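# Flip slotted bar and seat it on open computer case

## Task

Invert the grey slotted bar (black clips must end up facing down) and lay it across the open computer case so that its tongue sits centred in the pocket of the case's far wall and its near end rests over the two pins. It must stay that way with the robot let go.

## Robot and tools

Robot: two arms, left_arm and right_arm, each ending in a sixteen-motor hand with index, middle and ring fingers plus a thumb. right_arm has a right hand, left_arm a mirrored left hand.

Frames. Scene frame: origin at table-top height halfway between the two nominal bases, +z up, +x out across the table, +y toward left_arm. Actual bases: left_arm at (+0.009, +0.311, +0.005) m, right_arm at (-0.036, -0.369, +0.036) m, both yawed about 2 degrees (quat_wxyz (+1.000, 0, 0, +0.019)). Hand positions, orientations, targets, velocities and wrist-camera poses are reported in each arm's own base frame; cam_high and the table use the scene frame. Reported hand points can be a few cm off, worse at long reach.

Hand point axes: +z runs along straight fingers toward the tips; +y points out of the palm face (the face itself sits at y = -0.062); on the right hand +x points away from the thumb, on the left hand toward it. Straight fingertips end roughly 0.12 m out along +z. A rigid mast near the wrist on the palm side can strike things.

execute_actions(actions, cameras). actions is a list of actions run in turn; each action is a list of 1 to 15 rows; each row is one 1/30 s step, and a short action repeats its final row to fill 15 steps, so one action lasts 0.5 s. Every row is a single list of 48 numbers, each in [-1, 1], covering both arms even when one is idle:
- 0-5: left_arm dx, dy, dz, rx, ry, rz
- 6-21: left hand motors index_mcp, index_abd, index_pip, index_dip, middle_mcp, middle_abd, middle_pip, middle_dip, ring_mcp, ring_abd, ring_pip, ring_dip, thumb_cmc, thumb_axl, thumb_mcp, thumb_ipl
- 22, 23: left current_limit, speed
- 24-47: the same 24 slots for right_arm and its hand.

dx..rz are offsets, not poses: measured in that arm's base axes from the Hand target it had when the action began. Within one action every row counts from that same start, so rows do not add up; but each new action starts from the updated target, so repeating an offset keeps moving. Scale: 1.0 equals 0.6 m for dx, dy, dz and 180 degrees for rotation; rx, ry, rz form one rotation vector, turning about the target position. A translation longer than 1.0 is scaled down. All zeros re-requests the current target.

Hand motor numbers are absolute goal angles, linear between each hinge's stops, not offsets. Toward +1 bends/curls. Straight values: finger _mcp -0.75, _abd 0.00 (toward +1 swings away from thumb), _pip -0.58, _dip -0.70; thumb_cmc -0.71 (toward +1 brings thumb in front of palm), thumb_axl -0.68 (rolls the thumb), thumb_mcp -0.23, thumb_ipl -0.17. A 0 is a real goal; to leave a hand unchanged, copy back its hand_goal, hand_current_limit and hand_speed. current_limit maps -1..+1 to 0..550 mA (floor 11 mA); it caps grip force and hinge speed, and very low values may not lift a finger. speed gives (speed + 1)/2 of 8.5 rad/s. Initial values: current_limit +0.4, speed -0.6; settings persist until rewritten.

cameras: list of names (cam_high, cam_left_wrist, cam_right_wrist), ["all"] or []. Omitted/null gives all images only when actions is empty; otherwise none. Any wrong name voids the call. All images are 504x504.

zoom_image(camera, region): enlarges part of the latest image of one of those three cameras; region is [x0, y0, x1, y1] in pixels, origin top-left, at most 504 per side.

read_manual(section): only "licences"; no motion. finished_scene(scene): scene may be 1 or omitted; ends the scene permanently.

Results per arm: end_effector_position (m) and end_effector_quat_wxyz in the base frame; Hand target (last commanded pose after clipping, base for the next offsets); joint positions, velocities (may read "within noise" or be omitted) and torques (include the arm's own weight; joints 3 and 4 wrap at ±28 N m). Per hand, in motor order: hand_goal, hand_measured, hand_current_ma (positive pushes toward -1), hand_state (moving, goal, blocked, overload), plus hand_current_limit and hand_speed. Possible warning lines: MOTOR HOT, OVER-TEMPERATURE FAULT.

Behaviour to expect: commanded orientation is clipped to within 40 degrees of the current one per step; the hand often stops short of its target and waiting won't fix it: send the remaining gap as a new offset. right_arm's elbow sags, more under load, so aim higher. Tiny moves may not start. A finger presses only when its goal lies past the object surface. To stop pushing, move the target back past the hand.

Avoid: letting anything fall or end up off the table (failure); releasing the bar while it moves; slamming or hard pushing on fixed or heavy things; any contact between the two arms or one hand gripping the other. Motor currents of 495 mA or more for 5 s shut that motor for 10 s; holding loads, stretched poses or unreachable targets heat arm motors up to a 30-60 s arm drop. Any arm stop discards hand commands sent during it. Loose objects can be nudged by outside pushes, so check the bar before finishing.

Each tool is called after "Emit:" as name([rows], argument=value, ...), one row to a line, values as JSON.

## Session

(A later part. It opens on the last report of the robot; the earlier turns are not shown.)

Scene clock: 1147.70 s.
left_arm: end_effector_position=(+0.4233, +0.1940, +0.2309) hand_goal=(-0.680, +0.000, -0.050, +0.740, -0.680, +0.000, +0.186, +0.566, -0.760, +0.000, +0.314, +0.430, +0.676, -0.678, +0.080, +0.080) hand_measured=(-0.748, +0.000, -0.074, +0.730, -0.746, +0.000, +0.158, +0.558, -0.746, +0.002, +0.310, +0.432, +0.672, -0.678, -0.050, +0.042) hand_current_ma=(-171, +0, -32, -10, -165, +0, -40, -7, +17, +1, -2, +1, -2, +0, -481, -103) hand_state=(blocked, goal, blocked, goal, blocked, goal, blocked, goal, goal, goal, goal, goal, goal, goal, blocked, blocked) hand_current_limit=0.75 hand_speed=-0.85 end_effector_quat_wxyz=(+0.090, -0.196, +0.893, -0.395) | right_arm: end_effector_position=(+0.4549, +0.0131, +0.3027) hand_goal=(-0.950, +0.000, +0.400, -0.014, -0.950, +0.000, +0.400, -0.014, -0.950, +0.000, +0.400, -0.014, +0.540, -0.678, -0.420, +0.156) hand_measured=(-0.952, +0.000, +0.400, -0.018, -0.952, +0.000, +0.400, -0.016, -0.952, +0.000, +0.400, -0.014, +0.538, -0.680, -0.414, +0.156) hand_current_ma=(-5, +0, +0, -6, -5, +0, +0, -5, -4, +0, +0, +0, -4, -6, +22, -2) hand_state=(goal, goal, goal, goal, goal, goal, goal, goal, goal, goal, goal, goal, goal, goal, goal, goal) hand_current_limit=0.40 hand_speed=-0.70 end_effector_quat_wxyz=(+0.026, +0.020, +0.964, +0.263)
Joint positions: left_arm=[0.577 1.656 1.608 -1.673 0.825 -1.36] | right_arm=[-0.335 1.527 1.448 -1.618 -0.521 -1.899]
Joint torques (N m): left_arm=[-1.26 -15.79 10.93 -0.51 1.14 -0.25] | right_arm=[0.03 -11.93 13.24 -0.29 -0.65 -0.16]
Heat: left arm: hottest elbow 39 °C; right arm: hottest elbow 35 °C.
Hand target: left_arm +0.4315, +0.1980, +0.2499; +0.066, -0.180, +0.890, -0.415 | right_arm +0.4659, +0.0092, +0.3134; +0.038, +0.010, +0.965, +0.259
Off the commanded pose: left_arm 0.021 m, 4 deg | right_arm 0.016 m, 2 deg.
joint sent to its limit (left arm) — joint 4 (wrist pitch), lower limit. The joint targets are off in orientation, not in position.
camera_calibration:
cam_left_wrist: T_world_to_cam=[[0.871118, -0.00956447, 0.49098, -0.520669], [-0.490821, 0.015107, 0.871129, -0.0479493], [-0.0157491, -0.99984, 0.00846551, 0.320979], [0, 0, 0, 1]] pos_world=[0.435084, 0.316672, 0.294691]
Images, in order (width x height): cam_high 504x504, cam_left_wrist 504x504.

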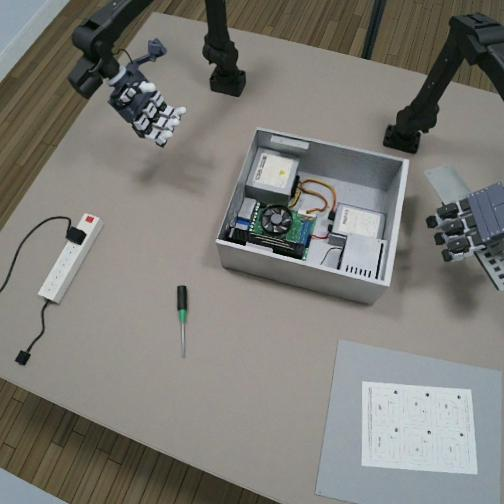

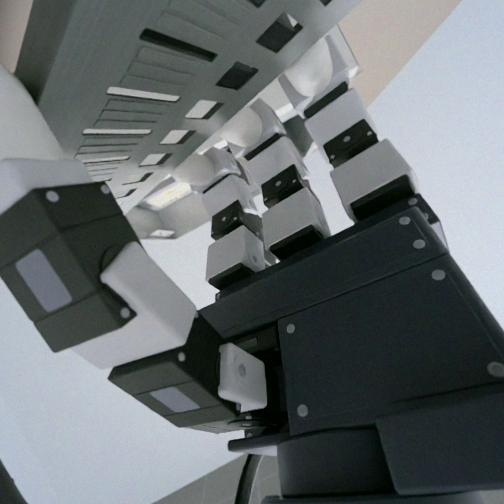

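Emit:
execute_actions([
  [[0,-0.09,0.02,0,0,-0.025,-0.68,0,-0.05,0.74,-0.68,0,0.186,0.567,-0.76,0,0.315,0.43,0.676,-0.678,0.08,0.08,0.75,-0.85,0,0,0,0,0,0,-0.95,0,0.40,-0.014,-0.95,0,0.40,-0.014,-0.95,0,0.40,-0.014,0.54,-0.678,-0.42,0.157,0.4,-0.7]],
  [[0,-0.124,0.01,0,0,-0.031,-0.68,0,-0.05,0.74,-0.68,0,0.186,0.567,-0.76,0,0.315,0.43,0.676,-0.678,0.08,0.08,0.75,-0.85,0,0,0,0,0,0,-0.95,0,0.40,-0.014,-0.95,0,0.40,-0.014,-0.95,0,0.40,-0.014,0.54,-0.678,-0.42,0.157,0.4,-0.7]],
  [[0,-0.124,0,0,0,-0.031,-0.68,0,-0.05,0.74,-0.68,0,0.186,0.567,-0.76,0,0.315,0.43,0.676,-0.678,0.08,0.08,0.75,-0.85,0,0,0,0,0,0,-0.95,0,0.40,-0.014,-0.95,0,0.40,-0.014,-0.95,0,0.40,-0.014,0.54,-0.678,-0.42,0.157,0.4,-0.7]],
  [[0,-0.124,0,0,0,-0.031,-0.68,0,-0.05,0.74,-0.68,0,0.186,0.567,-0.76,0,0.315,0.43,0.676,-0.678,0.08,0.08,0.75,-0.85,0,0,0,0,0,0,-0.95,0,0.40,-0.014,-0.95,0,0.40,-0.014,-0.95,0,0.40,-0.014,0.54,-0.678,-0.42,0.157,0.4,-0.7]],
], cameras=["cam_high","cam_left_wrist"])

Scene clock: 1160.07 s.
left_arm: end_effector_position=(+0.4322, -0.0824, +0.2623) hand_goal=(-0.680, +0.000, -0.050, +0.740, -0.680, +0.000, +0.186, +0.566, -0.760, +0.000, +0.314, +0.430, +0.676, -0.678, +0.080, +0.080) hand_measured=(-0.746, +0.000, -0.074, +0.730, -0.742, +0.000, +0.158, +0.558, -0.748, +0.002, +0.312, +0.432, +0.670, -0.678, -0.050, +0.040) hand_current_ma=(-165, +0, -33, -10, -149, +0, -43, -7, +13, +1, -1, +1, -5, +0, -481, -110) hand_state=(blocked, goal, blocked, goal, blocked, goal, blocked, goal, goal, goal, goal, goal, goal, goal, blocked, blocked) hand_current_limit=0.75 hand_speed=-0.85 end_effector_quat_wxyz=(-0.020, -0.005, +0.907, -0.420) | right_arm: end_effector_position=(+0.4549, +0.0131, +0.3027) hand_goal=(-0.950, +0.000, +0.400, -0.014, -0.950, +0.000, +0.400, -0.014, -0.950, +0.000, +0.400, -0.014, +0.540, -0.678, -0.420, +0.156) hand_measured=(-0.952, +0.000, +0.400, -0.018, -0.952, +0.000, +0.400, -0.016, -0.952, +0.000, +0.400, -0.014, +0.538, -0.680, -0.414, +0.156) hand_current_ma=(-5, +0, +0, -6, -5, +0, +0, -5, -4, +0, +0, +0, -4, -6, +22, -2) hand_state=(goal, goal, goal, goal, goal, goal, goal, goal, goal, goal, goal, goal, goal, goal, goal, goal) hand_current_limit=0.40 hand_speed=-0.70 end_effector_quat_wxyz=(+0.026, +0.020, +0.964, +0.263)
Joint positions: left_arm=[-0.011 1.554 1.559 -1.613 0.867 -1.575] | right_arm=[-0.335 1.527 1.448 -1.618 -0.521 -1.899]
Joint torques (N m): left_arm=[-0.62 -15.62 7.31 0.81 1.02 -0.29] | right_arm=[-0.03 -11.93 13.26 -0.28 -0.65 -0.16]
Heat: left arm: hottest elbow 40 °C; right arm: hottest elbow 35 °C.
Hand target: left_arm +0.4315, -0.0791, +0.2679; -0.011, -0.013, +0.908, -0.420 | right_arm +0.4659, +0.0092, +0.3134; +0.038, +0.010, +0.965, +0.259
Off the commanded pose: left_arm 0.006 m, 1 deg | right_arm 0.016 m, 2 deg.
camera_calibration:
cam_left_wrist: T_world_to_cam=[[0.805943, -0.36566, 0.465563, -0.540964], [-0.396485, 0.25059, 0.883178, -0.0913022], [-0.439609, -0.89638, 0.0569822, 0.223511], [0, 0, 0, 1]] pos_world=[0.498044, 0.0254207, 0.319753]
Images, in order (width x height): cam_high 504x504, cam_left_wrist 504x504.

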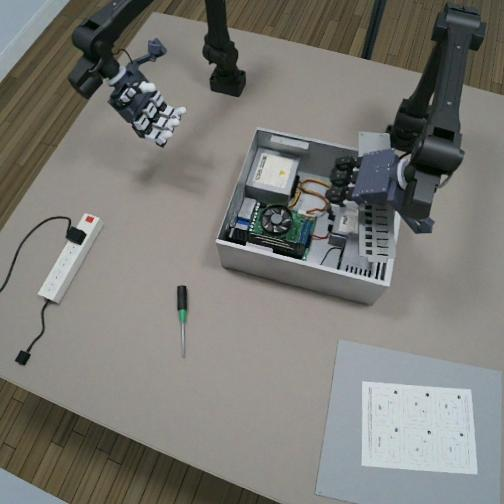

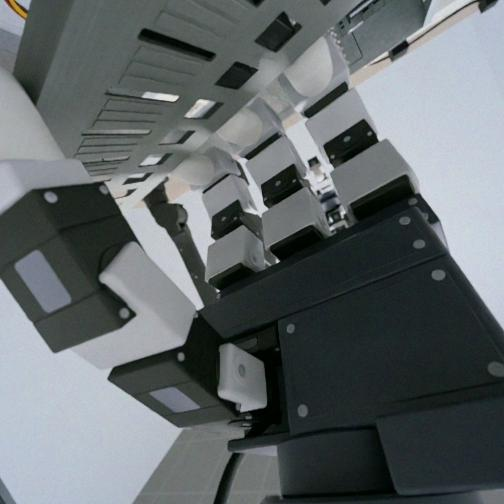

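Emit:
execute_actions([
  [[0,-0.124,0,0,0,-0.031,-0.68,0,-0.05,0.74,-0.68,0,0.186,0.567,-0.76,0,0.315,0.43,0.676,-0.678,0.08,0.08,0.75,-0.85,0,0,0,0,0,0,-0.95,0,0.40,-0.014,-0.95,0,0.40,-0.014,-0.95,0,0.40,-0.014,0.54,-0.678,-0.42,0.157,0.4,-0.7]],
  [[0,-0.124,0,0,0,-0.031,-0.68,0,-0.05,0.74,-0.68,0,0.186,0.567,-0.76,0,0.315,0.43,0.676,-0.678,0.08,0.08,0.75,-0.85,0,0,0,0,0,0,-0.95,0,0.40,-0.014,-0.95,0,0.40,-0.014,-0.95,0,0.40,-0.014,0.54,-0.678,-0.42,0.157,0.4,-0.7]],
  [[0,-0.10,0,0,0,-0.02,-0.68,0,-0.05,0.74,-0.68,0,0.186,0.567,-0.76,0,0.315,0.43,0.676,-0.678,0.08,0.08,0.75,-0.85,0,0,0,0,0,0,-0.95,0,0.40,-0.014,-0.95,0,0.40,-0.014,-0.95,0,0.40,-0.014,0.54,-0.678,-0.42,0.157,0.4,-0.7]],
], cameras=["all"])

Emit:
zoom_image(camera="cam_high", region=[230, 90, 430, 310])

Scene clock: 1165.63 s.
left_arm: end_effector_position=(+0.4139, -0.2827, +0.2473) hand_goal=(-0.680, +0.000, -0.050, +0.740, -0.680, +0.000, +0.186, +0.566, -0.760, +0.000, +0.314, +0.430, +0.676, -0.678, +0.080, +0.080) hand_measured=(-0.746, +0.000, -0.074, +0.730, -0.742, +0.000, +0.156, +0.558, -0.748, +0.002, +0.312, +0.432, +0.670, -0.678, -0.050, +0.040) hand_current_ma=(-165, +0, -33, -10, -147, +0, -45, -7, +13, +1, -1, +1, -5, +0, -481, -110) hand_state=(blocked, goal, blocked, goal, blocked, goal, blocked, goal, goal, goal, goal, goal, goal, goal, blocked, blocked) hand_current_limit=0.75 hand_speed=-0.85 end_effector_quat_wxyz=(-0.089, +0.103, +0.903, -0.406) | right_arm: end_effector_position=(+0.4549, +0.0131, +0.3027) hand_goal=(-0.950, +0.000, +0.400, -0.014, -0.950, +0.000, +0.400, -0.014, -0.950, +0.000, +0.400, -0.014, +0.540, -0.678, -0.420, +0.156) hand_measured=(-0.952, +0.000, +0.400, -0.018, -0.952, +0.000, +0.400, -0.016, -0.952, +0.000, +0.400, -0.014, +0.538, -0.680, -0.414, +0.156) hand_current_ma=(-5, +0, +0, -6, -5, +0, +0, -5, -4, +0, +0, +0, -4, -6, +22, -2) hand_state=(goal, goal, goal, goal, goal, goal, goal, goal, goal, goal, goal, goal, goal, goal, goal, goal) hand_current_limit=0.40 hand_speed=-0.70 end_effector_quat_wxyz=(+0.026, +0.020, +0.964, +0.263)
Joint positions: left_arm=[-0.437 1.669 1.658 -1.437 0.852 -1.836] | right_arm=[-0.335 1.527 1.448 -1.618 -0.521 -1.899]
Joint torques (N m): left_arm=[-0.73 -16.15 12 1.07 1.04 -0.33] | right_arm=[0.03 -11.93 13.24 -0.28 -0.65 -0.16]
Heat: left arm: hottest elbow 40 °C; right arm: hottest elbow 35 °C.
Hand target: left_arm +0.4314, -0.2881, +0.2681; -0.065, +0.104, +0.902, -0.415 | right_arm +0.4659, +0.0092, +0.3134; +0.038, +0.010, +0.965, +0.259
Off the commanded pose: left_arm 0.028 m, 3 deg | right_arm 0.016 m, 2 deg.
camera_calibration:
cam_left_wrist: T_world_to_cam=[[0.702171, -0.566988, 0.430674, -0.597793], [-0.290222, 0.324426, 0.900289, -0.0625048], [-0.650174, -0.757148, 0.0632501, 0.161782], [0, 0, 0, 1]] pos_world=[0.5068, -0.196171, 0.303494]
cam_right_wrist: T_world_to_cam=[[0.803086, 0.508543, 0.310541, -0.428223], [0.389818, -0.842557, 0.371672, -0.324047], [0.45066, -0.17743, -0.874885, 0.185322], [0, 0, 0, 1]] pos_world=[0.386702, -0.0223766, 0.415556]

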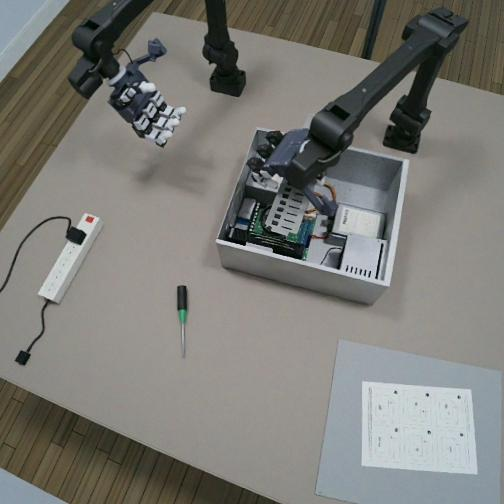

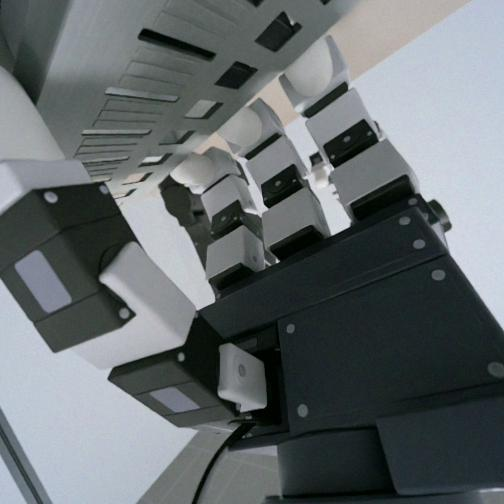

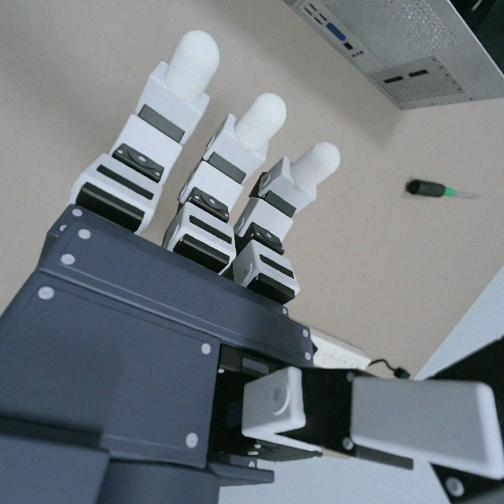

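Scaled by 2.291 from the camera's 504x504 image, which has a finer 720x720 frame.

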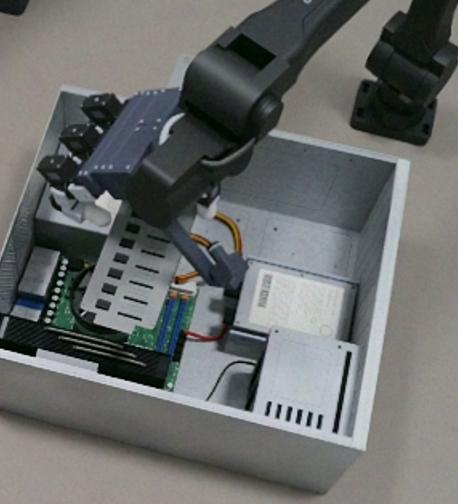

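Emit:
zoom_image(camera="cam_high", region=[240, 100, 340, 250])

Scaled by 3.360 from the camera's 504x504 image, which has a finer 720x720 frame.

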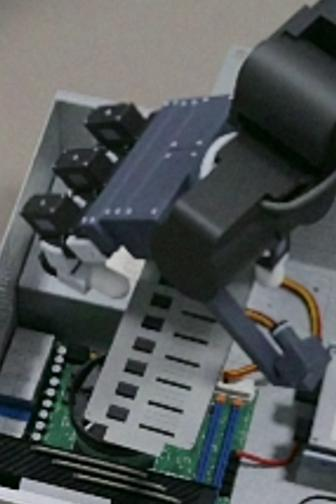

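Emit:
execute_actions([
  [[0.01,-0.06,-0.02,0,0,0.01,-0.68,0,-0.05,0.74,-0.68,0,0.186,0.567,-0.76,0,0.315,0.43,0.676,-0.678,0.08,0.08,0.75,-0.85,0,0,0,0,0,0,-0.95,0,0.40,-0.014,-0.95,0,0.40,-0.014,-0.95,0,0.40,-0.014,0.54,-0.678,-0.42,0.157,0.4,-0.7]],
  [[0.01,-0.05,-0.02,0,0,0.01,-0.68,0,-0.05,0.74,-0.68,0,0.186,0.567,-0.76,0,0.315,0.43,0.676,-0.678,0.08,0.08,0.75,-0.85,0,0,0,0,0,0,-0.95,0,0.40,-0.014,-0.95,0,0.40,-0.014,-0.95,0,0.40,-0.014,0.54,-0.678,-0.42,0.157,0.4,-0.7]],
], cameras=["cam_high","cam_left_wrist"])

Emit:
zoom_image(camera="cam_high", region=[230, 110, 330, 260])

Scene clock: 1180.87 s.
left_arm: end_effector_position=(+0.4282, -0.3414, +0.2211) hand_goal=(-0.680, +0.000, -0.050, +0.740, -0.680, +0.000, +0.186, +0.566, -0.760, +0.000, +0.314, +0.430, +0.676, -0.678, +0.080, +0.080) hand_measured=(-0.746, +0.000, -0.074, +0.730, -0.742, +0.000, +0.156, +0.558, -0.748, +0.002, +0.312, +0.432, +0.670, -0.678, -0.050, +0.040) hand_current_ma=(-165, +0, -33, -10, -147, +0, -45, -7, +13, +1, -1, +1, -5, +0, -481, -110) hand_state=(blocked, goal, blocked, goal, blocked, goal, blocked, goal, goal, goal, goal, goal, goal, goal, blocked, blocked) hand_current_limit=0.75 hand_speed=-0.85 end_effector_quat_wxyz=(-0.077, +0.070, +0.909, -0.404) | right_arm: end_effector_position=(+0.4549, +0.0131, +0.3027) hand_goal=(-0.950, +0.000, +0.400, -0.014, -0.950, +0.000, +0.400, -0.014, -0.950, +0.000, +0.400, -0.014, +0.540, -0.678, -0.420, +0.156) hand_measured=(-0.952, +0.000, +0.400, -0.018, -0.952, +0.000, +0.400, -0.016, -0.952, +0.000, +0.400, -0.014, +0.538, -0.680, -0.414, +0.156) hand_current_ma=(-5, +0, +0, -6, -5, +0, +0, -5, -4, +0, +0, +0, -4, -6, +22, -2) hand_state=(goal, goal, goal, goal, goal, goal, goal, goal, goal, goal, goal, goal, goal, goal, goal, goal) hand_current_limit=0.40 hand_speed=-0.70 end_effector_quat_wxyz=(+0.026, +0.020, +0.964, +0.263)
Joint positions: left_arm=[-0.523 1.737 1.673 -1.227 0.811 -2.061] | right_arm=[-0.335 1.527 1.448 -1.618 -0.521 -1.899]
Joint torques (N m): left_arm=[-1.44 -17.73 12.14 1.68 0.94 -0.31] | right_arm=[0.03 -11.87 13.24 -0.29 -0.65 -0.16]
Heat: left arm: hottest elbow 45 °C; right arm: hottest elbow 35 °C.
Hand target: left_arm +0.4435, -0.3540, +0.2439; -0.052, +0.075, +0.904, -0.417 | right_arm +0.4659, +0.0092, +0.3134; +0.038, +0.010, +0.965, +0.259
Off the commanded pose: left_arm 0.030 m, 3 deg | right_arm 0.016 m, 2 deg.
joint sent to its limit (left arm) — joint 6 (wrist roll), lower limit. The joint targets still meet the commanded pose.
camera_calibration:
cam_left_wrist: T_world_to_cam=[[0.741836, -0.521283, 0.421833, -0.629212], [-0.309241, 0.292238, 0.904968, -0.0196002], [-0.59502, -0.801786, 0.0555908, 0.0910695], [0, 0, 0, 1]] pos_world=[0.514899, -0.249252, 0.278097]
Images, in order (width x height): cam_high 504x504, cam_left_wrist 504x504.

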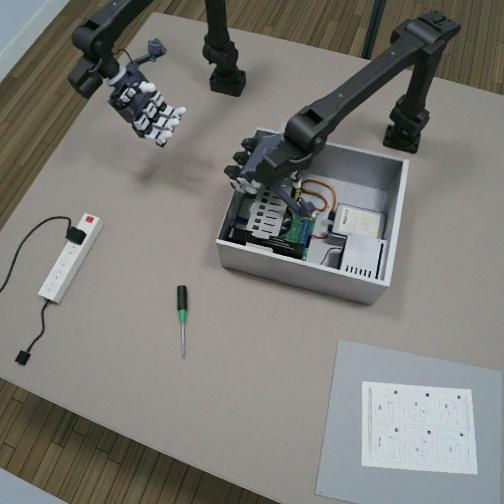

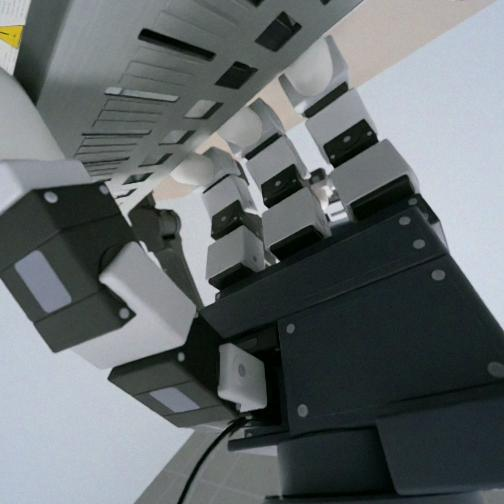

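Scaled by 3.360 from the camera's 504x504 image, which has a finer 720x720 frame.

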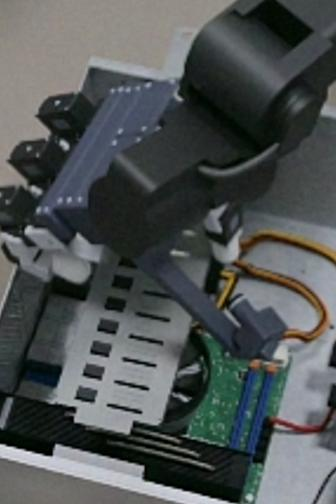

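Emit:
zoom_image(camera="cam_high", region=[232, 176, 302, 256])

Scaled by 6.300 from the camera's 504x504 image, which has a finer 720x720 frame.

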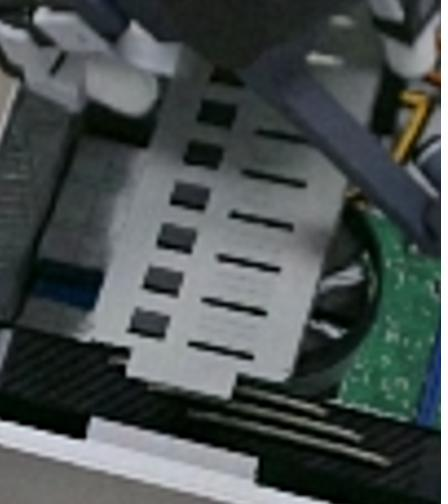

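Emit:
zoom_image(camera="cam_high", region=[232, 226, 292, 266])

Scaled by 8.400 from the camera's 504x504 image, which has a finer 720x720 frame.

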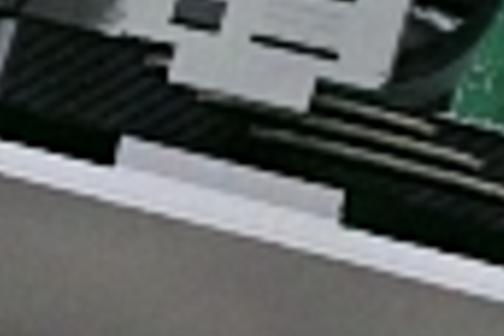

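Emit:
execute_actions([
  [[0,0,-0.03,0,0,0,-0.68,0,-0.05,0.74,-0.68,0,0.186,0.567,-0.76,0,0.315,0.43,0.676,-0.678,0.08,0.08,0.75,-0.85,0,0,0,0,0,0,-0.95,0,0.40,-0.014,-0.95,0,0.40,-0.014,-0.95,0,0.40,-0.014,0.54,-0.678,-0.42,0.157,0.4,-0.7]],
], cameras=["cam_high","cam_left_wrist"])

Emit:
zoom_image(camera="cam_high", region=[232, 186, 302, 266])

Scene clock: 1205.97 s.
left_arm: end_effector_position=(+0.4374, -0.3466, +0.2217) hand_goal=(-0.680, +0.000, -0.050, +0.740, -0.680, +0.000, +0.186, +0.566, -0.760, +0.000, +0.314, +0.430, +0.676, -0.678, +0.080, +0.080) hand_measured=(-0.746, +0.000, -0.074, +0.730, -0.742, +0.000, +0.156, +0.558, -0.748, +0.002, +0.312, +0.432, +0.670, -0.678, -0.050, +0.040) hand_current_ma=(-165, +0, -33, -10, -147, +0, -45, -7, +13, +1, -1, +1, -5, +0, -481, -110) hand_state=(blocked, goal, blocked, goal, blocked, goal, blocked, goal, goal, goal, goal, goal, goal, goal, blocked, blocked) hand_current_limit=0.75 hand_speed=-0.85 end_effector_quat_wxyz=(-0.059, +0.077, +0.906, -0.412) | right_arm: end_effector_position=(+0.4549, +0.0131, +0.3027) hand_goal=(-0.950, +0.000, +0.400, -0.014, -0.950, +0.000, +0.400, -0.014, -0.950, +0.000, +0.400, -0.014, +0.540, -0.678, -0.420, +0.156) hand_measured=(-0.952, +0.000, +0.400, -0.018, -0.952, +0.000, +0.400, -0.016, -0.952, +0.000, +0.400, -0.014, +0.538, -0.680, -0.414, +0.156) hand_current_ma=(-5, +0, +0, -6, -5, +0, +0, -5, -4, +0, +0, +0, -4, -6, +22, -2) hand_state=(goal, goal, goal, goal, goal, goal, goal, goal, goal, goal, goal, goal, goal, goal, goal, goal) hand_current_limit=0.40 hand_speed=-0.70 end_effector_quat_wxyz=(+0.026, +0.020, +0.964, +0.263)
Joint positions: left_arm=[-0.523 1.737 1.673 -1.183 0.81 -2.063] | right_arm=[-0.335 1.527 1.448 -1.618 -0.521 -1.899]
Joint torques (N m): left_arm=[-1.49 -17.38 9.37 1.81 0.93 -0.29] | right_arm=[0.03 -11.87 13.24 -0.29 -0.65 -0.16]
Heat: left arm: hottest elbow 49 °C; right arm: hottest elbow 35 °C.
Hand target: left_arm +0.4435, -0.3540, +0.2259; -0.052, +0.075, +0.904, -0.417 | right_arm +0.4659, +0.0092, +0.3134; +0.038, +0.010, +0.965, +0.259
Off the commanded pose: left_arm 0.010 m, 1 deg | right_arm 0.016 m, 2 deg.
joint sent to its limit (left arm) — joint 6 (wrist roll), lower limit. The joint targets still meet the commanded pose.
camera_calibration:
cam_left_wrist: T_world_to_cam=[[0.7265, -0.511059, 0.459365, -0.63715], [-0.342655, 0.310025, 0.886833, 0.00904888], [-0.595639, -0.801687, 0.0501163, 0.093885], [0, 0, 0, 1]] pos_world=[0.521911, -0.25316, 0.279954]
Images, in order (width x height): cam_high 504x504, cam_left_wrist 504x504.

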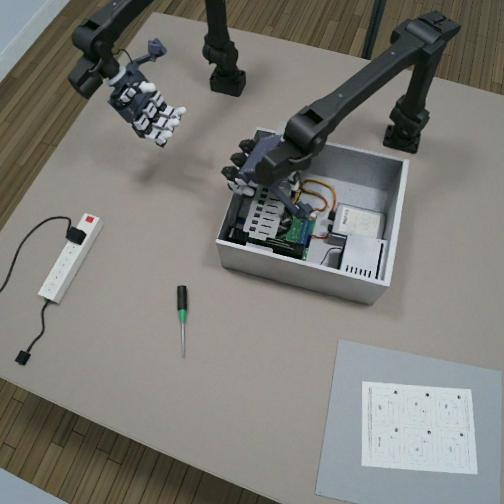

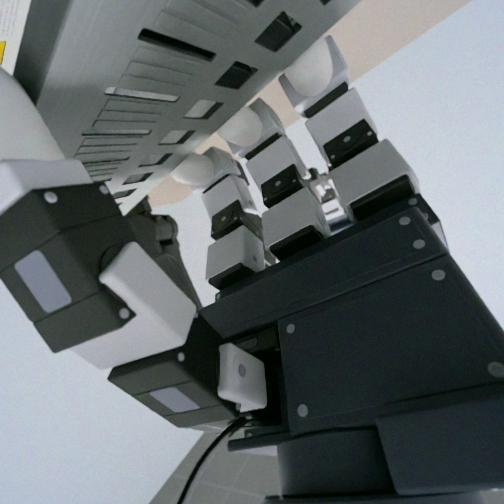

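Scaled by 6.300 from the camera's 504x504 image, which has a finer 720x720 frame.

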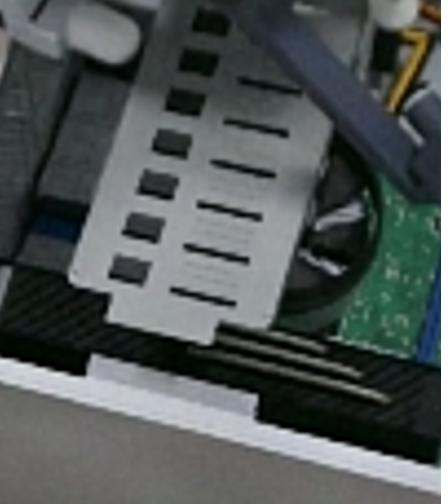

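Emit:
execute_actions([
  [[-0.02,0.012,-0.04,0,0.018,0,-0.68,0,-0.05,0.74,-0.68,0,0.186,0.567,-0.76,0,0.315,0.43,0.676,-0.678,0.08,0.08,0.75,-0.85,0,0,0,0,0,0,-0.95,0,0.40,-0.014,-0.95,0,0.40,-0.014,-0.95,0,0.40,-0.014,0.54,-0.678,-0.42,0.157,0.4,-0.7]],
], cameras=["cam_high"])

Emit:
zoom_image(camera="cam_high", region=[232, 186, 302, 266])

Scene clock: 1210.13 s.
left_arm: end_effector_position=(+0.4291, -0.3461, +0.2036) hand_goal=(-0.680, +0.000, -0.050, +0.740, -0.680, +0.000, +0.186, +0.566, -0.760, +0.000, +0.314, +0.430, +0.676, -0.678, +0.080, +0.080) hand_measured=(-0.746, +0.000, -0.074, +0.730, -0.742, +0.000, +0.156, +0.558, -0.750, +0.002, +0.312, +0.432, +0.670, -0.678, -0.050, +0.040) hand_current_ma=(-165, +0, -33, -10, -147, +0, -45, -7, +11, +1, -1, +1, -5, +0, -481, -110) hand_state=(blocked, goal, blocked, goal, blocked, goal, blocked, goal, goal, goal, goal, goal, goal, goal, blocked, blocked) hand_current_limit=0.75 hand_speed=-0.85 end_effector_quat_wxyz=(-0.078, +0.073, +0.904, -0.414) | right_arm: end_effector_position=(+0.4549, +0.0131, +0.3027) hand_goal=(-0.950, +0.000, +0.400, -0.014, -0.950, +0.000, +0.400, -0.014, -0.950, +0.000, +0.400, -0.014, +0.540, -0.678, -0.420, +0.156) hand_measured=(-0.952, +0.000, +0.400, -0.018, -0.952, +0.000, +0.400, -0.016, -0.952, +0.000, +0.400, -0.014, +0.538, -0.680, -0.414, +0.156) hand_current_ma=(-5, +0, +0, -6, -5, +0, +0, -5, -4, +0, +0, +0, -4, -6, +22, -2) hand_state=(goal, goal, goal, goal, goal, goal, goal, goal, goal, goal, goal, goal, goal, goal, goal, goal) hand_current_limit=0.40 hand_speed=-0.70 end_effector_quat_wxyz=(+0.026, +0.020, +0.964, +0.263)
Joint positions: left_arm=[-0.523 1.743 1.631 -1.165 0.832 -2.063] | right_arm=[-0.335 1.527 1.448 -1.618 -0.521 -1.899]
Joint torques (N m): left_arm=[-0.85 -17.79 7.68 1.7 1.23 -0.29] | right_arm=[0.03 -11.93 13.23 -0.29 -0.65 -0.16]
Heat: left arm: hottest elbow 49 °C; right arm: hottest elbow 35 °C.
Hand target: left_arm +0.4315, -0.3468, +0.2020; -0.077, +0.064, +0.903, -0.419 | right_arm +0.4659, +0.0092, +0.3134; +0.038, +0.010, +0.965, +0.259
Off the commanded pose: left_arm 0.003 m, 1 deg | right_arm 0.016 m, 2 deg.
joint sent to its limit (left arm) — joint 6 (wrist roll), lower limit. The joint targets still meet the commanded pose.
Images, in order (width x height): cam_high 504x504.

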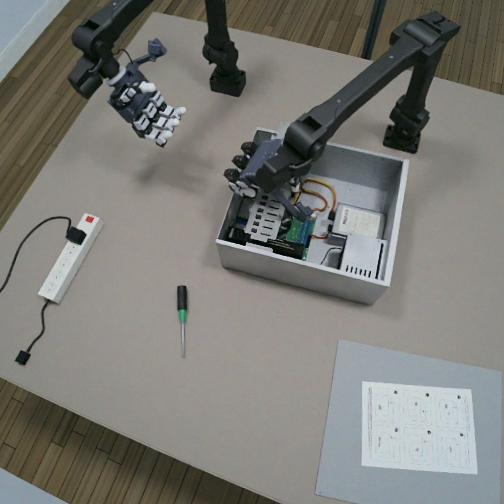

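Scaled by 6.300 from the camera's 504x504 image, which has a finer 720x720 frame.

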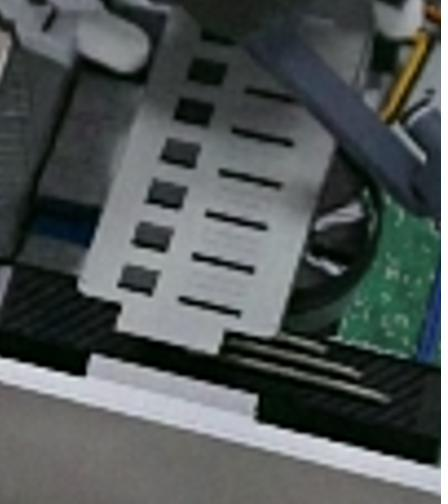

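Emit:
execute_actions([
  [[0,0.004,-0.03,0,0.004,0,-0.68,0,-0.05,0.74,-0.68,0,0.186,0.567,-0.76,0,0.315,0.43,0.676,-0.678,0.08,0.08,0.75,-0.85,0,0,0,0,0,0,-0.95,0,0.40,-0.014,-0.95,0,0.40,-0.014,-0.95,0,0.40,-0.014,0.54,-0.678,-0.42,0.157,0.4,-0.7]],
], cameras=["cam_high"])

Emit:
zoom_image(camera="cam_high", region=[232, 186, 302, 266])

Scene clock: 1224.47 s.
left_arm: end_effector_position=(+0.4301, -0.3488, +0.1970) hand_goal=(-0.680, +0.000, -0.050, +0.740, -0.680, +0.000, +0.186, +0.566, -0.760, +0.000, +0.314, +0.430, +0.676, -0.678, +0.080, +0.080) hand_measured=(-0.746, +0.000, -0.074, +0.730, -0.742, +0.000, +0.156, +0.558, -0.766, -0.002, +0.314, +0.432, +0.670, -0.678, -0.050, +0.040) hand_current_ma=(-165, +0, -33, -10, -147, +0, -45, -7, -4, -1, +0, +1, -5, +0, -481, -110) hand_state=(blocked, goal, blocked, goal, blocked, goal, blocked, goal, goal, goal, goal, goal, goal, goal, blocked, blocked) hand_current_limit=0.75 hand_speed=-0.85 end_effector_quat_wxyz=(-0.075, +0.076, +0.900, -0.423) | right_arm: end_effector_position=(+0.4549, +0.0131, +0.3027) hand_goal=(-0.950, +0.000, +0.400, -0.014, -0.950, +0.000, +0.400, -0.014, -0.950, +0.000, +0.400, -0.014, +0.540, -0.678, -0.420, +0.156) hand_measured=(-0.952, +0.000, +0.400, -0.018, -0.952, +0.000, +0.400, -0.016, -0.952, +0.000, +0.400, -0.014, +0.538, -0.680, -0.414, +0.156) hand_current_ma=(-5, +0, +0, -6, -5, +0, +0, -5, -4, +0, +0, +0, -4, -6, +22, -2) hand_state=(goal, goal, goal, goal, goal, goal, goal, goal, goal, goal, goal, goal, goal, goal, goal, goal) hand_current_limit=0.40 hand_speed=-0.70 end_effector_quat_wxyz=(+0.026, +0.020, +0.964, +0.263)
Joint positions: left_arm=[-0.521 1.743 1.61 -1.13 0.848 -2.063] | right_arm=[-0.335 1.527 1.448 -1.618 -0.521 -1.899]
Joint torques (N m): left_arm=[-0.62 -16.97 6.74 1.63 0.88 -0.28] | right_arm=[0.03 -11.93 13.24 -0.29 -0.64 -0.16]
Heat: left arm: hottest elbow 45 °C; right arm: hottest elbow 35 °C.
Hand target: left_arm +0.4315, -0.3444, +0.1840; -0.083, +0.061, +0.902, -0.419 | right_arm +0.4659, +0.0092, +0.3134; +0.038, +0.010, +0.965, +0.259
Off the commanded pose: left_arm 0.014 m, 2 deg | right_arm 0.016 m, 2 deg.
Images, in order (width x height): cam_high 504x504.

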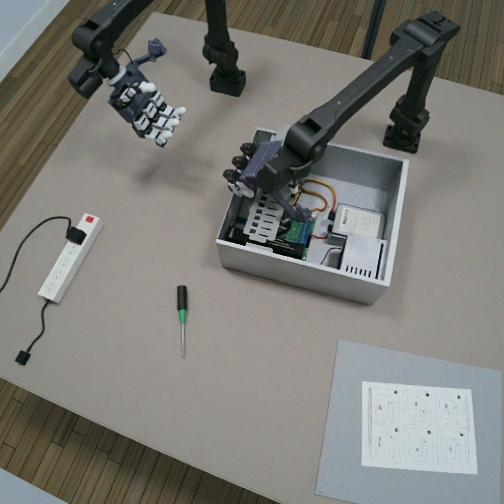

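Scaled by 6.300 from the camera's 504x504 image, which has a finer 720x720 frame.

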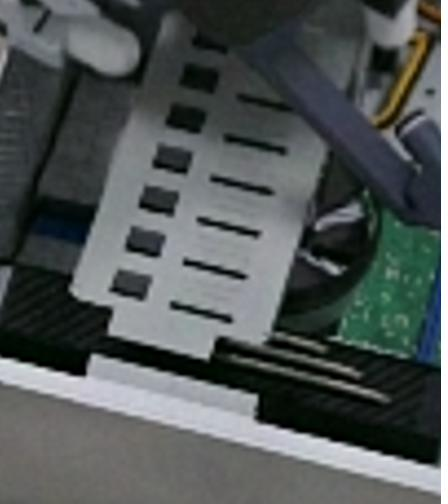

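Emit:
execute_actions([
  [[0,0,0.06,0,-0.01,0,-0.68,0,-0.05,0.74,-0.68,0,0.186,0.567,-0.76,0,0.315,0.43,0.676,-0.678,0.08,0.08,0.75,-0.85,0,0,0,0,0,0,-0.95,0,0.40,-0.014,-0.95,0,0.40,-0.014,-0.95,0,0.40,-0.014,0.54,-0.678,-0.42,0.157,0.4,-0.7]],
  [[0,0.06,0.05,0,-0.01,0.01,-0.68,0,-0.05,0.74,-0.68,0,0.186,0.567,-0.76,0,0.315,0.43,0.676,-0.678,0.08,0.08,0.75,-0.85,0,0,0,0,0,0,-0.95,0,0.40,-0.014,-0.95,0,0.40,-0.014,-0.95,0,0.40,-0.014,0.54,-0.678,-0.42,0.157,0.4,-0.7]],
  [[0,0.121,0.02,0,0,0.03,-0.68,0,-0.05,0.74,-0.68,0,0.186,0.567,-0.76,0,0.315,0.43,0.676,-0.678,0.08,0.08,0.75,-0.85,0,0,0,0,0,0,-0.95,0,0.40,-0.014,-0.95,0,0.40,-0.014,-0.95,0,0.40,-0.014,0.54,-0.678,-0.42,0.157,0.4,-0.7]],
  [[0,0.121,0,0,0,0.031,-0.68,0,-0.05,0.74,-0.68,0,0.186,0.567,-0.76,0,0.315,0.43,0.676,-0.678,0.08,0.08,0.75,-0.85,0,0,0,0,0,0,-0.95,0,0.40,-0.014,-0.95,0,0.40,-0.014,-0.95,0,0.40,-0.014,0.54,-0.678,-0.42,0.157,0.4,-0.7]],
  [[0,0.121,0,0,0,0.031,-0.68,0,-0.05,0.74,-0.68,0,0.186,0.567,-0.76,0,0.315,0.43,0.676,-0.678,0.08,0.08,0.75,-0.85,0,0,0,0,0,0,-0.95,0,0.40,-0.014,-0.95,0,0.40,-0.014,-0.95,0,0.40,-0.014,0.54,-0.678,-0.42,0.157,0.4,-0.7]],
  [[0,0.121,0,0,0,0.031,-0.68,0,-0.05,0.74,-0.68,0,0.186,0.567,-0.76,0,0.315,0.43,0.676,-0.678,0.08,0.08,0.75,-0.85,0,0,0,0,0,0,-0.95,0,0.40,-0.014,-0.95,0,0.40,-0.014,-0.95,0,0.40,-0.014,0.54,-0.678,-0.42,0.157,0.4,-0.7]],
], cameras=["cam_high"])

Scene clock: 1274.83 s.
left_arm: end_effector_position=(+0.4307, -0.0138, +0.2552) hand_goal=(-0.680, +0.000, -0.050, +0.740, -0.680, +0.000, +0.186, +0.566, -0.760, +0.000, +0.314, +0.430, +0.676, -0.678, +0.080, +0.080) hand_measured=(-0.746, +0.000, -0.074, +0.730, -0.742, +0.000, +0.156, +0.558, -0.754, +0.002, +0.312, +0.432, +0.672, -0.678, -0.050, +0.040) hand_current_ma=(-162, +0, -34, -10, -147, +0, -46, -7, +4, +1, -1, +1, -3, +0, -481, -110) hand_state=(blocked, goal, blocked, goal, blocked, goal, blocked, goal, goal, goal, goal, goal, goal, goal, blocked, blocked) hand_current_limit=0.75 hand_speed=-0.85 end_effector_quat_wxyz=(+0.032, -0.124, +0.900, -0.417) | right_arm: end_effector_position=(+0.4549, +0.0131, +0.3027) hand_goal=(-0.950, +0.000, +0.400, -0.014, -0.950, +0.000, +0.400, -0.014, -0.950, +0.000, +0.400, -0.014, +0.540, -0.678, -0.420, +0.156) hand_measured=(-0.952, +0.000, +0.400, -0.018, -0.952, +0.000, +0.400, -0.016, -0.952, +0.000, +0.400, -0.014, +0.538, -0.680, -0.414, +0.156) hand_current_ma=(-5, +0, +0, -6, -5, +0, +0, -5, -4, +0, +0, +0, -4, -6, +22, -2) hand_state=(goal, goal, goal, goal, goal, goal, goal, goal, goal, goal, goal, goal, goal, goal, goal, goal) hand_current_limit=0.40 hand_speed=-0.70 end_effector_quat_wxyz=(+0.026, +0.020, +0.964, +0.263)
Joint positions: left_arm=[0.154 1.492 1.471 -1.48 0.86 -1.723] | right_arm=[-0.335 1.527 1.448 -1.618 -0.521 -1.899]
Joint torques (N m): left_arm=[-1.79 -13.8 8.61 0.03 1.25 0.01] | right_arm=[0.03 -11.93 13.24 -0.29 -0.65 -0.16]
Heat: left arm: hottest elbow 40 °C; right arm: hottest elbow 36 °C.
Hand target: left_arm +0.4315, -0.0180, +0.2620; +0.033, -0.115, +0.900, -0.419 | right_arm +0.4659, +0.0092, +0.3134; +0.038, +0.010, +0.965, +0.259
Off the commanded pose: left_arm 0.008 m, 1 deg | right_arm 0.016 m, 2 deg.
Images, in order (width x height): cam_high 504x504.

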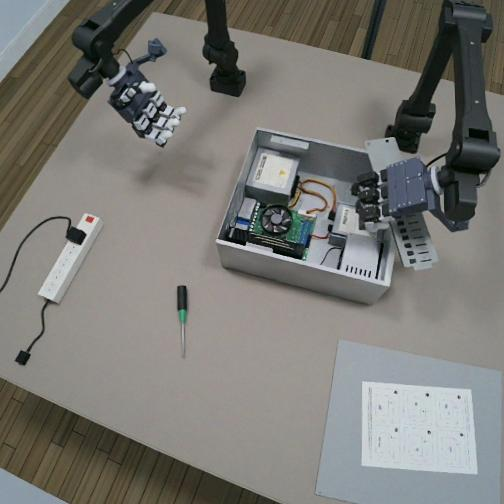

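Emit:
zoom_image(camera="cam_high", region=[240, 115, 330, 175])

Emit:
zoom_image(camera="cam_high", region=[210, 215, 300, 285])

Scaled by 5.600 from the camera's 504x504 image, which has a finer 720x720 frame.

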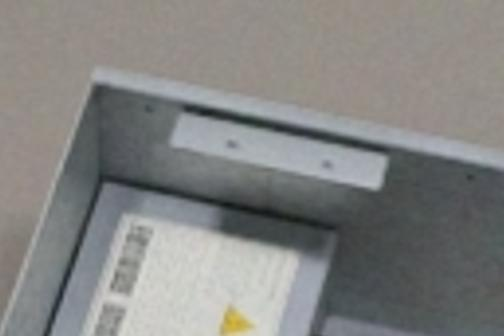

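Scaled by 5.600 from the camera's 504x504 image, which has a finer 720x720 frame.

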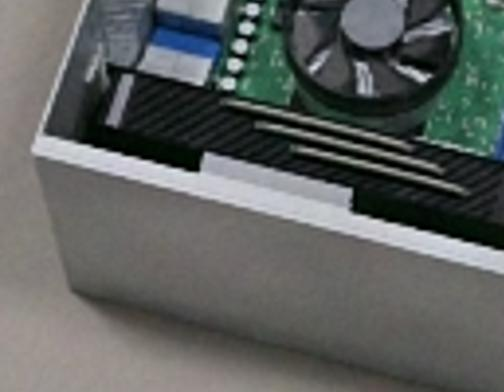

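Emit:
execute_actions([
  [[0,0.121,0,0,0,0.031,-0.68,0,-0.05,0.74,-0.68,0,0.186,0.567,-0.76,0,0.315,0.43,0.676,-0.678,0.08,0.08,0.75,-0.85,0,0,0,0,0,0,-0.95,0,0.40,-0.014,-0.95,0,0.40,-0.014,-0.95,0,0.40,-0.014,0.54,-0.678,-0.42,0.157,0.4,-0.7]],
  [[0,0.121,-0.01,0,0,0.034,-0.68,0,-0.05,0.74,-0.68,0,0.186,0.567,-0.76,0,0.315,0.43,0.676,-0.678,0.08,0.08,0.75,-0.85,0,0,0,0,0,0,-0.95,0,0.40,-0.014,-0.95,0,0.40,-0.014,-0.95,0,0.40,-0.014,0.54,-0.678,-0.42,0.157,0.4,-0.7]],
  [[-0.015,0.121,-0.02,0,0,0.034,-0.68,0,-0.05,0.74,-0.68,0,0.186,0.567,-0.76,0,0.315,0.43,0.676,-0.678,0.08,0.08,0.75,-0.85,0,0,0,0,0,0,-0.95,0,0.40,-0.014,-0.95,0,0.40,-0.014,-0.95,0,0.40,-0.014,0.54,-0.678,-0.42,0.157,0.4,-0.7]],
  [[-0.015,0,-0.08,0,0,0,-0.68,0,-0.05,0.74,-0.68,0,0.186,0.567,-0.76,0,0.315,0.43,0.676,-0.678,0.08,0.08,0.75,-0.85,0,0,0,0,0,0,-0.95,0,0.40,-0.014,-0.95,0,0.40,-0.014,-0.95,0,0.40,-0.014,0.54,-0.678,-0.42,0.157,0.4,-0.7]],
], cameras=["cam_high"])

Scene clock: 1286.50 s.
left_arm: end_effector_position=(+0.4111, +0.1990, +0.1977) hand_goal=(-0.680, +0.000, -0.050, +0.740, -0.680, +0.000, +0.186, +0.566, -0.760, +0.000, +0.314, +0.430, +0.676, -0.678, +0.080, +0.080) hand_measured=(-0.746, +0.000, -0.074, +0.728, -0.742, +0.000, +0.156, +0.558, -0.754, +0.002, +0.312, +0.432, +0.672, -0.678, -0.050, +0.040) hand_current_ma=(-161, +0, -34, -11, -147, +0, -47, -7, +4, +1, -1, +1, -3, +0, -481, -110) hand_state=(blocked, goal, blocked, goal, blocked, goal, blocked, goal, goal, goal, goal, goal, goal, goal, blocked, blocked) hand_current_limit=0.75 hand_speed=-0.85 end_effector_quat_wxyz=(+0.093, -0.258, +0.870, -0.409) | right_arm: end_effector_position=(+0.4549, +0.0131, +0.3027) hand_goal=(-0.950, +0.000, +0.400, -0.014, -0.950, +0.000, +0.400, -0.014, -0.950, +0.000, +0.400, -0.014, +0.540, -0.678, -0.420, +0.156) hand_measured=(-0.952, +0.000, +0.400, -0.018, -0.952, +0.000, +0.400, -0.016, -0.952, +0.000, +0.400, -0.014, +0.538, -0.680, -0.414, +0.156) hand_current_ma=(-5, +0, +0, -6, -5, +0, +0, -5, -4, +0, +0, +0, -4, -6, +22, -2) hand_state=(goal, goal, goal, goal, goal, goal, goal, goal, goal, goal, goal, goal, goal, goal, goal, goal) hand_current_limit=0.40 hand_speed=-0.70 end_effector_quat_wxyz=(+0.026, +0.020, +0.964, +0.263)
Joint positions: left_arm=[0.617 1.646 1.498 -1.546 0.86 -1.475] | right_arm=[-0.335 1.527 1.448 -1.618 -0.521 -1.899]
Joint torques (N m): left_arm=[-1.26 -15.5 7.04 0.58 1.11 -0.01] | right_arm=[0.03 -11.87 13.24 -0.29 -0.65 -0.16]
Heat: left arm: hottest elbow 41 °C; right arm: hottest elbow 36 °C.
Hand target: left_arm +0.4135, +0.1998, +0.1959; +0.098, -0.253, +0.871, -0.409 | right_arm +0.4659, +0.0092, +0.3134; +0.038, +0.010, +0.965, +0.259
Off the commanded pose: left_arm 0.003 m, 1 deg | right_arm 0.016 m, 2 deg.
Images, in order (width x height): cam_high 504x504.

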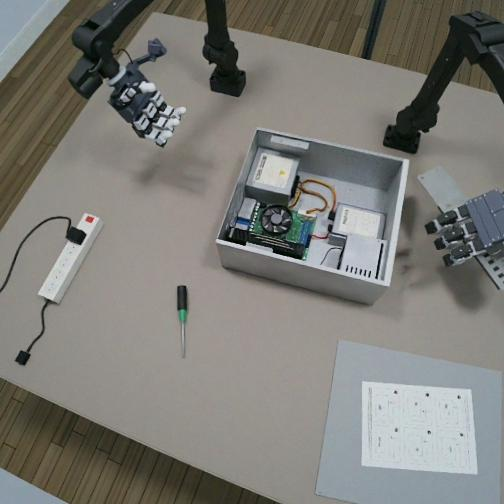

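Emit:
execute_actions([
  [[0,0.04,-0.04,0,0,-0.01,-0.68,0,-0.05,0.74,-0.68,0,0.186,0.567,-0.76,0,0.315,0.43,0.676,-0.678,0.08,0.08,0.75,-0.85,0,0,0,0,0,0,-0.95,0,0.40,-0.014,-0.95,0,0.40,-0.014,-0.95,0,0.40,-0.014,0.54,-0.678,-0.42,0.157,0.4,-0.7]],
  [[0,0,-0.1,0,0,0,-0.68,0,-0.05,0.74,-0.68,0,0.186,0.567,-0.76,0,0.315,0.43,0.676,-0.678,0.08,0.08,0.75,-0.85,0,0,0,0,0,0,-0.95,0,0.40,-0.014,-0.95,0,0.40,-0.014,-0.95,0,0.40,-0.014,0.54,-0.678,-0.42,0.157,0.4,-0.7]],
  [[0,0,-0.1,0,0,0,-0.68,0,-0.05,0.74,-0.68,0,0.186,0.567,-0.76,0,0.315,0.43,0.676,-0.678,0.08,0.08,0.75,-0.85,0,0,0,0,0,0,-0.95,0,0.40,-0.014,-0.95,0,0.40,-0.014,-0.95,0,0.40,-0.014,0.54,-0.678,-0.42,0.157,0.4,-0.7]],
  [[0,0,-0.05,0,0,0,-0.68,0,-0.05,0.74,-0.68,0,0.186,0.567,-0.76,0,0.315,0.43,0.676,-0.678,0.08,0.08,0.75,-0.85,0,0,0,0,0,0,-0.95,0,0.40,-0.014,-0.95,0,0.40,-0.014,-0.95,0,0.40,-0.014,0.54,-0.678,-0.42,0.157,0.4,-0.7]],
], cameras=["cam_high","cam_left_wrist"])

Emit:
zoom_image(camera="cam_high", region=[384, 170, 504, 320])

Scene clock: 1293.47 s.
left_arm: end_effector_position=(+0.4139, +0.2211, +0.0249) hand_goal=(-0.680, +0.000, -0.050, +0.740, -0.680, +0.000, +0.186, +0.566, -0.760, +0.000, +0.314, +0.430, +0.676, -0.678, +0.080, +0.080) hand_measured=(-0.746, +0.000, -0.074, +0.728, -0.742, +0.000, +0.156, +0.560, -0.754, +0.002, +0.312, +0.432, +0.670, -0.678, -0.050, +0.040) hand_current_ma=(-161, +0, -34, -12, -147, +0, -47, -5, +4, +1, -1, +1, -4, +0, -481, -110) hand_state=(blocked, goal, blocked, goal, blocked, goal, blocked, goal, goal, goal, goal, goal, goal, goal, blocked, blocked) hand_current_limit=0.75 hand_speed=-0.85 end_effector_quat_wxyz=(+0.088, -0.238, +0.876, -0.411) | right_arm: end_effector_position=(+0.4549, +0.0131, +0.3027) hand_goal=(-0.950, +0.000, +0.400, -0.014, -0.950, +0.000, +0.400, -0.014, -0.950, +0.000, +0.400, -0.014, +0.540, -0.678, -0.420, +0.156) hand_measured=(-0.952, +0.000, +0.400, -0.018, -0.952, +0.000, +0.400, -0.016, -0.952, +0.000, +0.400, -0.014, +0.538, -0.680, -0.414, +0.156) hand_current_ma=(-5, +0, +0, -6, -5, +0, +0, -5, -4, +0, +0, +0, -4, -6, +22, -2) hand_state=(goal, goal, goal, goal, goal, goal, goal, goal, goal, goal, goal, goal, goal, goal, goal, goal) hand_current_limit=0.40 hand_speed=-0.70 end_effector_quat_wxyz=(+0.026, +0.020, +0.964, +0.263)
Joint positions: left_arm=[0.647 1.856 1.301 -1.212 0.85 -1.366] | right_arm=[-0.335 1.527 1.448 -1.618 -0.521 -1.899]
Joint torques (N m): left_arm=[-0.79 -16.85 5.85 0.4 1.04 -0.07] | right_arm=[0.03 -11.87 13.24 -0.29 -0.64 -0.16]
Heat: left arm: hottest elbow 40 °C; right arm: hottest elbow 36 °C.
Hand target: left_arm +0.4136, +0.2239, +0.0220; +0.091, -0.239, +0.875, -0.411 | right_arm +0.4659, +0.0092, +0.3134; +0.038, +0.010, +0.965, +0.259
Off the commanded pose: left_arm 0.004 m, 0 deg | right_arm 0.016 m, 2 deg.
camera_calibration:
cam_left_wrist: T_world_to_cam=[[0.881739, 0.0827566, 0.464421, -0.435114], [-0.467444, 0.0207581, 0.883779, 0.115266], [0.063498, -0.996354, 0.0569873, 0.315016], [0, 0, 0, 1]] pos_world=[0.417534, 0.347483, 0.0822542]
Images, in order (width x height): cam_high 504x504, cam_left_wrist 504x504.

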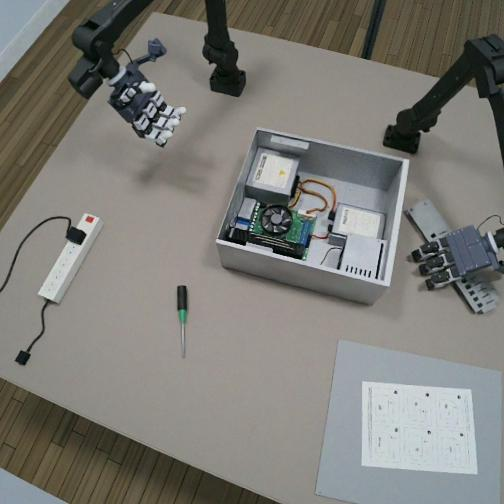

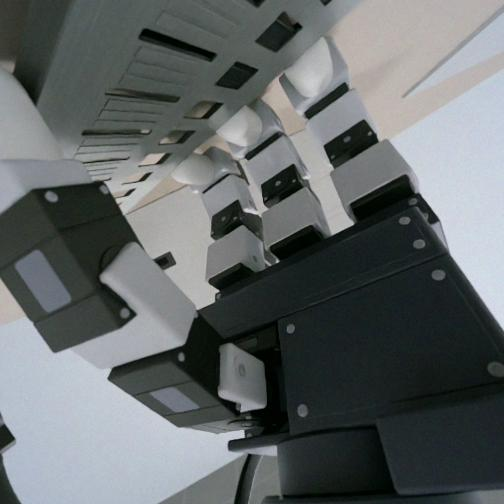

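Scaled by 3.360 from the camera's 504x504 image, which has a finer 720x720 frame.

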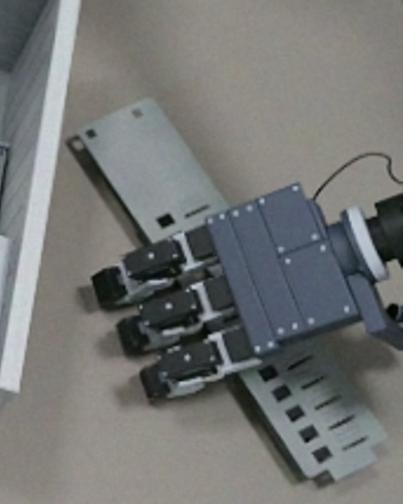

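Emit:
execute_actions([
  [[0,0.01,-0.024,0,0,0,-0.68,0,-0.05,0.74,-0.68,0,0.186,0.567,-0.76,0,0.315,0.43,0.676,-0.678,0.08,0.08,0.75,-0.85,0,0,0,0,0,0,-0.95,0,0.40,-0.014,-0.95,0,0.40,-0.014,-0.95,0,0.40,-0.014,0.54,-0.678,-0.42,0.157,0.4,-0.7]],
  [[0,0,-0.01,0,0,0,-0.74,0,-0.05,0.74,-0.74,0,0.186,0.567,-0.80,0,0.315,0.43,0.676,-0.678,-0.02,0.08,0.6,-0.9,0,0,0,0,0,0,-0.95,0,0.40,-0.014,-0.95,0,0.40,-0.014,-0.95,0,0.40,-0.014,0.54,-0.678,-0.42,0.157,0.4,-0.7]],
], cameras=[])

Scene clock: 1297.60 s.
left_arm: end_effector_position=(+0.4172, +0.2262, +0.0115) hand_goal=(-0.740, +0.000, -0.050, +0.740, -0.740, +0.000, +0.186, +0.566, -0.800, +0.000, +0.314, +0.430, +0.676, -0.678, -0.020, +0.080) hand_measured=(-0.758, +0.000, -0.074, +0.728, -0.754, +0.000, +0.156, +0.560, -0.802, +0.000, +0.312, +0.432, +0.670, -0.678, -0.052, +0.040) hand_current_ma=(-24, +0, -34, -12, -18, +0, -47, -5, -1, +0, -1, +1, -4, +0, -76, -108) hand_state=(goal, goal, blocked, goal, goal, goal, blocked, goal, goal, goal, goal, goal, goal, goal, blocked, blocked) hand_current_limit=0.60 hand_speed=-0.90 end_effector_quat_wxyz=(+0.093, -0.235, +0.876, -0.410) | right_arm: end_effector_position=(+0.4549, +0.0131, +0.3027) hand_goal=(-0.950, +0.000, +0.400, -0.014, -0.950, +0.000, +0.400, -0.014, -0.950, +0.000, +0.400, -0.014, +0.540, -0.678, -0.420, +0.156) hand_measured=(-0.952, +0.000, +0.400, -0.018, -0.952, +0.000, +0.400, -0.016, -0.952, +0.000, +0.400, -0.014, +0.538, -0.680, -0.414, +0.156) hand_current_ma=(-5, +0, +0, -6, -5, +0, +0, -5, -4, +0, +0, +0, -4, -6, +22, -2) hand_state=(goal, goal, goal, goal, goal, goal, goal, goal, goal, goal, goal, goal, goal, goal, goal, goal) hand_current_limit=0.40 hand_speed=-0.70 end_effector_quat_wxyz=(+0.026, +0.020, +0.964, +0.263)
Joint positions: left_arm=[0.652 1.882 1.301 -1.182 0.852 -1.356] | right_arm=[-0.335 1.527 1.448 -1.618 -0.521 -1.899]
Joint torques (N m): left_arm=[-0.5 -16.09 5.49 0.51 0.93 -0.03] | right_arm=[0.03 -11.87 13.24 -0.29 -0.64 -0.16]
Heat: left arm: hottest elbow 40 °C; right arm: hottest elbow 36 °C.
Hand target: left_arm +0.4135, +0.2299, +0.0016; +0.091, -0.239, +0.875, -0.411 | right_arm +0.4659, +0.0092, +0.3134; +0.038, +0.010, +0.965, +0.259
Off the commanded pose: left_arm 0.011 m, 1 deg | right_arm 0.016 m, 2 deg.
No camera images: "cameras" was empty.

Emit:
execute_actions([
  [[0,0,-0.012,0,0,0,-0.77,0,-0.05,0.74,-0.77,0,0.186,0.567,-0.82,0,0.315,0.43,0.676,-0.678,-0.06,0.08,0.5,-0.9,0,0,0,0,0,0,-0.95,0,0.40,-0.014,-0.95,0,0.40,-0.014,-0.95,0,0.40,-0.014,0.54,-0.678,-0.42,0.157,0.4,-0.7]],
  [[0,0,0.005,0,0,0,-0.90,0,-0.05,0.74,-0.88,0,0.186,0.567,-0.88,0,0.315,0.43,0.676,-0.678,-0.18,0.08,0.4,-0.8,0,0,0,0,0,0,-0.95,0,0.40,-0.014,-0.95,0,0.40,-0.014,-0.95,0,0.40,-0.014,0.54,-0.678,-0.42,0.157,0.4,-0.7]],
  [[0,0,0.10,0,0,0,-0.96,0,-0.05,0.74,-0.95,0,0.186,0.567,-0.93,0,0.315,0.43,0.676,-0.678,-0.24,0.08,0.4,-0.7,0,0,0,0,0,0,-0.95,0,0.40,-0.014,-0.95,0,0.40,-0.014,-0.95,0,0.40,-0.014,0.54,-0.678,-0.42,0.157,0.4,-0.7]],
  [[0,0,0.08,0,0,0,-0.96,0,-0.05,0.74,-0.95,0,0.186,0.567,-0.93,0,0.315,0.43,0.676,-0.678,-0.24,0.08,0.4,-0.7,0,0,0,0,0,0,-0.95,0,0.40,-0.014,-0.95,0,0.40,-0.014,-0.95,0,0.40,-0.014,0.54,-0.678,-0.42,0.157,0.4,-0.7]],
], cameras=["cam_high"])

Emit:
zoom_image(camera="cam_high", region=[394, 190, 504, 320])

Scene clock: 1302.40 s.
left_arm: end_effector_position=(+0.4068, +0.2189, +0.0998) hand_goal=(-0.960, +0.000, -0.050, +0.740, -0.950, +0.000, +0.186, +0.566, -0.930, +0.000, +0.314, +0.430, +0.676, -0.678, -0.240, +0.080) hand_measured=(-0.942, +0.000, -0.052, +0.736, -0.932, +0.000, +0.184, +0.562, -0.914, +0.000, +0.316, +0.432, +0.674, -0.678, -0.234, +0.078) hand_current_ma=(+24, +0, -1, -2, +22, +0, -1, -2, +21, +0, +1, +1, -1, +0, +6, -1) hand_state=(goal, goal, goal, goal, goal, goal, goal, goal, goal, goal, goal, goal, goal, goal, goal, goal) hand_current_limit=0.40 hand_speed=-0.70 end_effector_quat_wxyz=(+0.085, -0.240, +0.874, -0.413) | right_arm: end_effector_position=(+0.4549, +0.0131, +0.3027) hand_goal=(-0.950, +0.000, +0.400, -0.014, -0.950, +0.000, +0.400, -0.014, -0.950, +0.000, +0.400, -0.014, +0.540, -0.678, -0.420, +0.156) hand_measured=(-0.952, +0.000, +0.400, -0.018, -0.952, +0.000, +0.400, -0.016, -0.952, +0.000, +0.400, -0.014, +0.538, -0.680, -0.414, +0.156) hand_current_ma=(-5, +0, +0, -6, -5, +0, +0, -5, -4, +0, +0, +0, -4, -6, +22, -2) hand_state=(goal, goal, goal, goal, goal, goal, goal, goal, goal, goal, goal, goal, goal, goal, goal, goal) hand_current_limit=0.40 hand_speed=-0.70 end_effector_quat_wxyz=(+0.026, +0.020, +0.964, +0.263)
Joint positions: left_arm=[0.653 1.759 1.378 -1.403 0.852 -1.356] | right_arm=[-0.335 1.527 1.448 -1.618 -0.521 -1.899]
Joint torques (N m): left_arm=[-0.62 -15.44 9.2 -0.59 0.93 -0.04] | right_arm=[0.03 -11.87 13.24 -0.29 -0.65 -0.16]
Heat: left arm: hottest elbow 40 °C; right arm: hottest elbow 36 °C.
Hand target: left_arm +0.4135, +0.2297, +0.1054; +0.091, -0.239, +0.875, -0.411 | right_arm +0.4659, +0.0092, +0.3134; +0.038, +0.010, +0.965, +0.259
Off the commanded pose: left_arm 0.014 m, 1 deg | right_arm 0.016 m, 2 deg.
Images, in order (width x height): cam_high 504x504.

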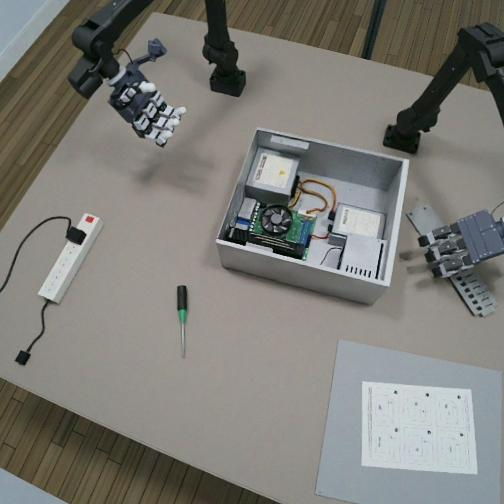

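Scaled by 3.877 from the camera's 504x504 image, which has a finer 720x720 frame.

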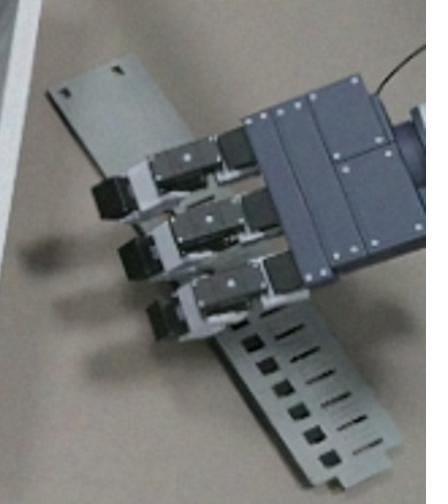

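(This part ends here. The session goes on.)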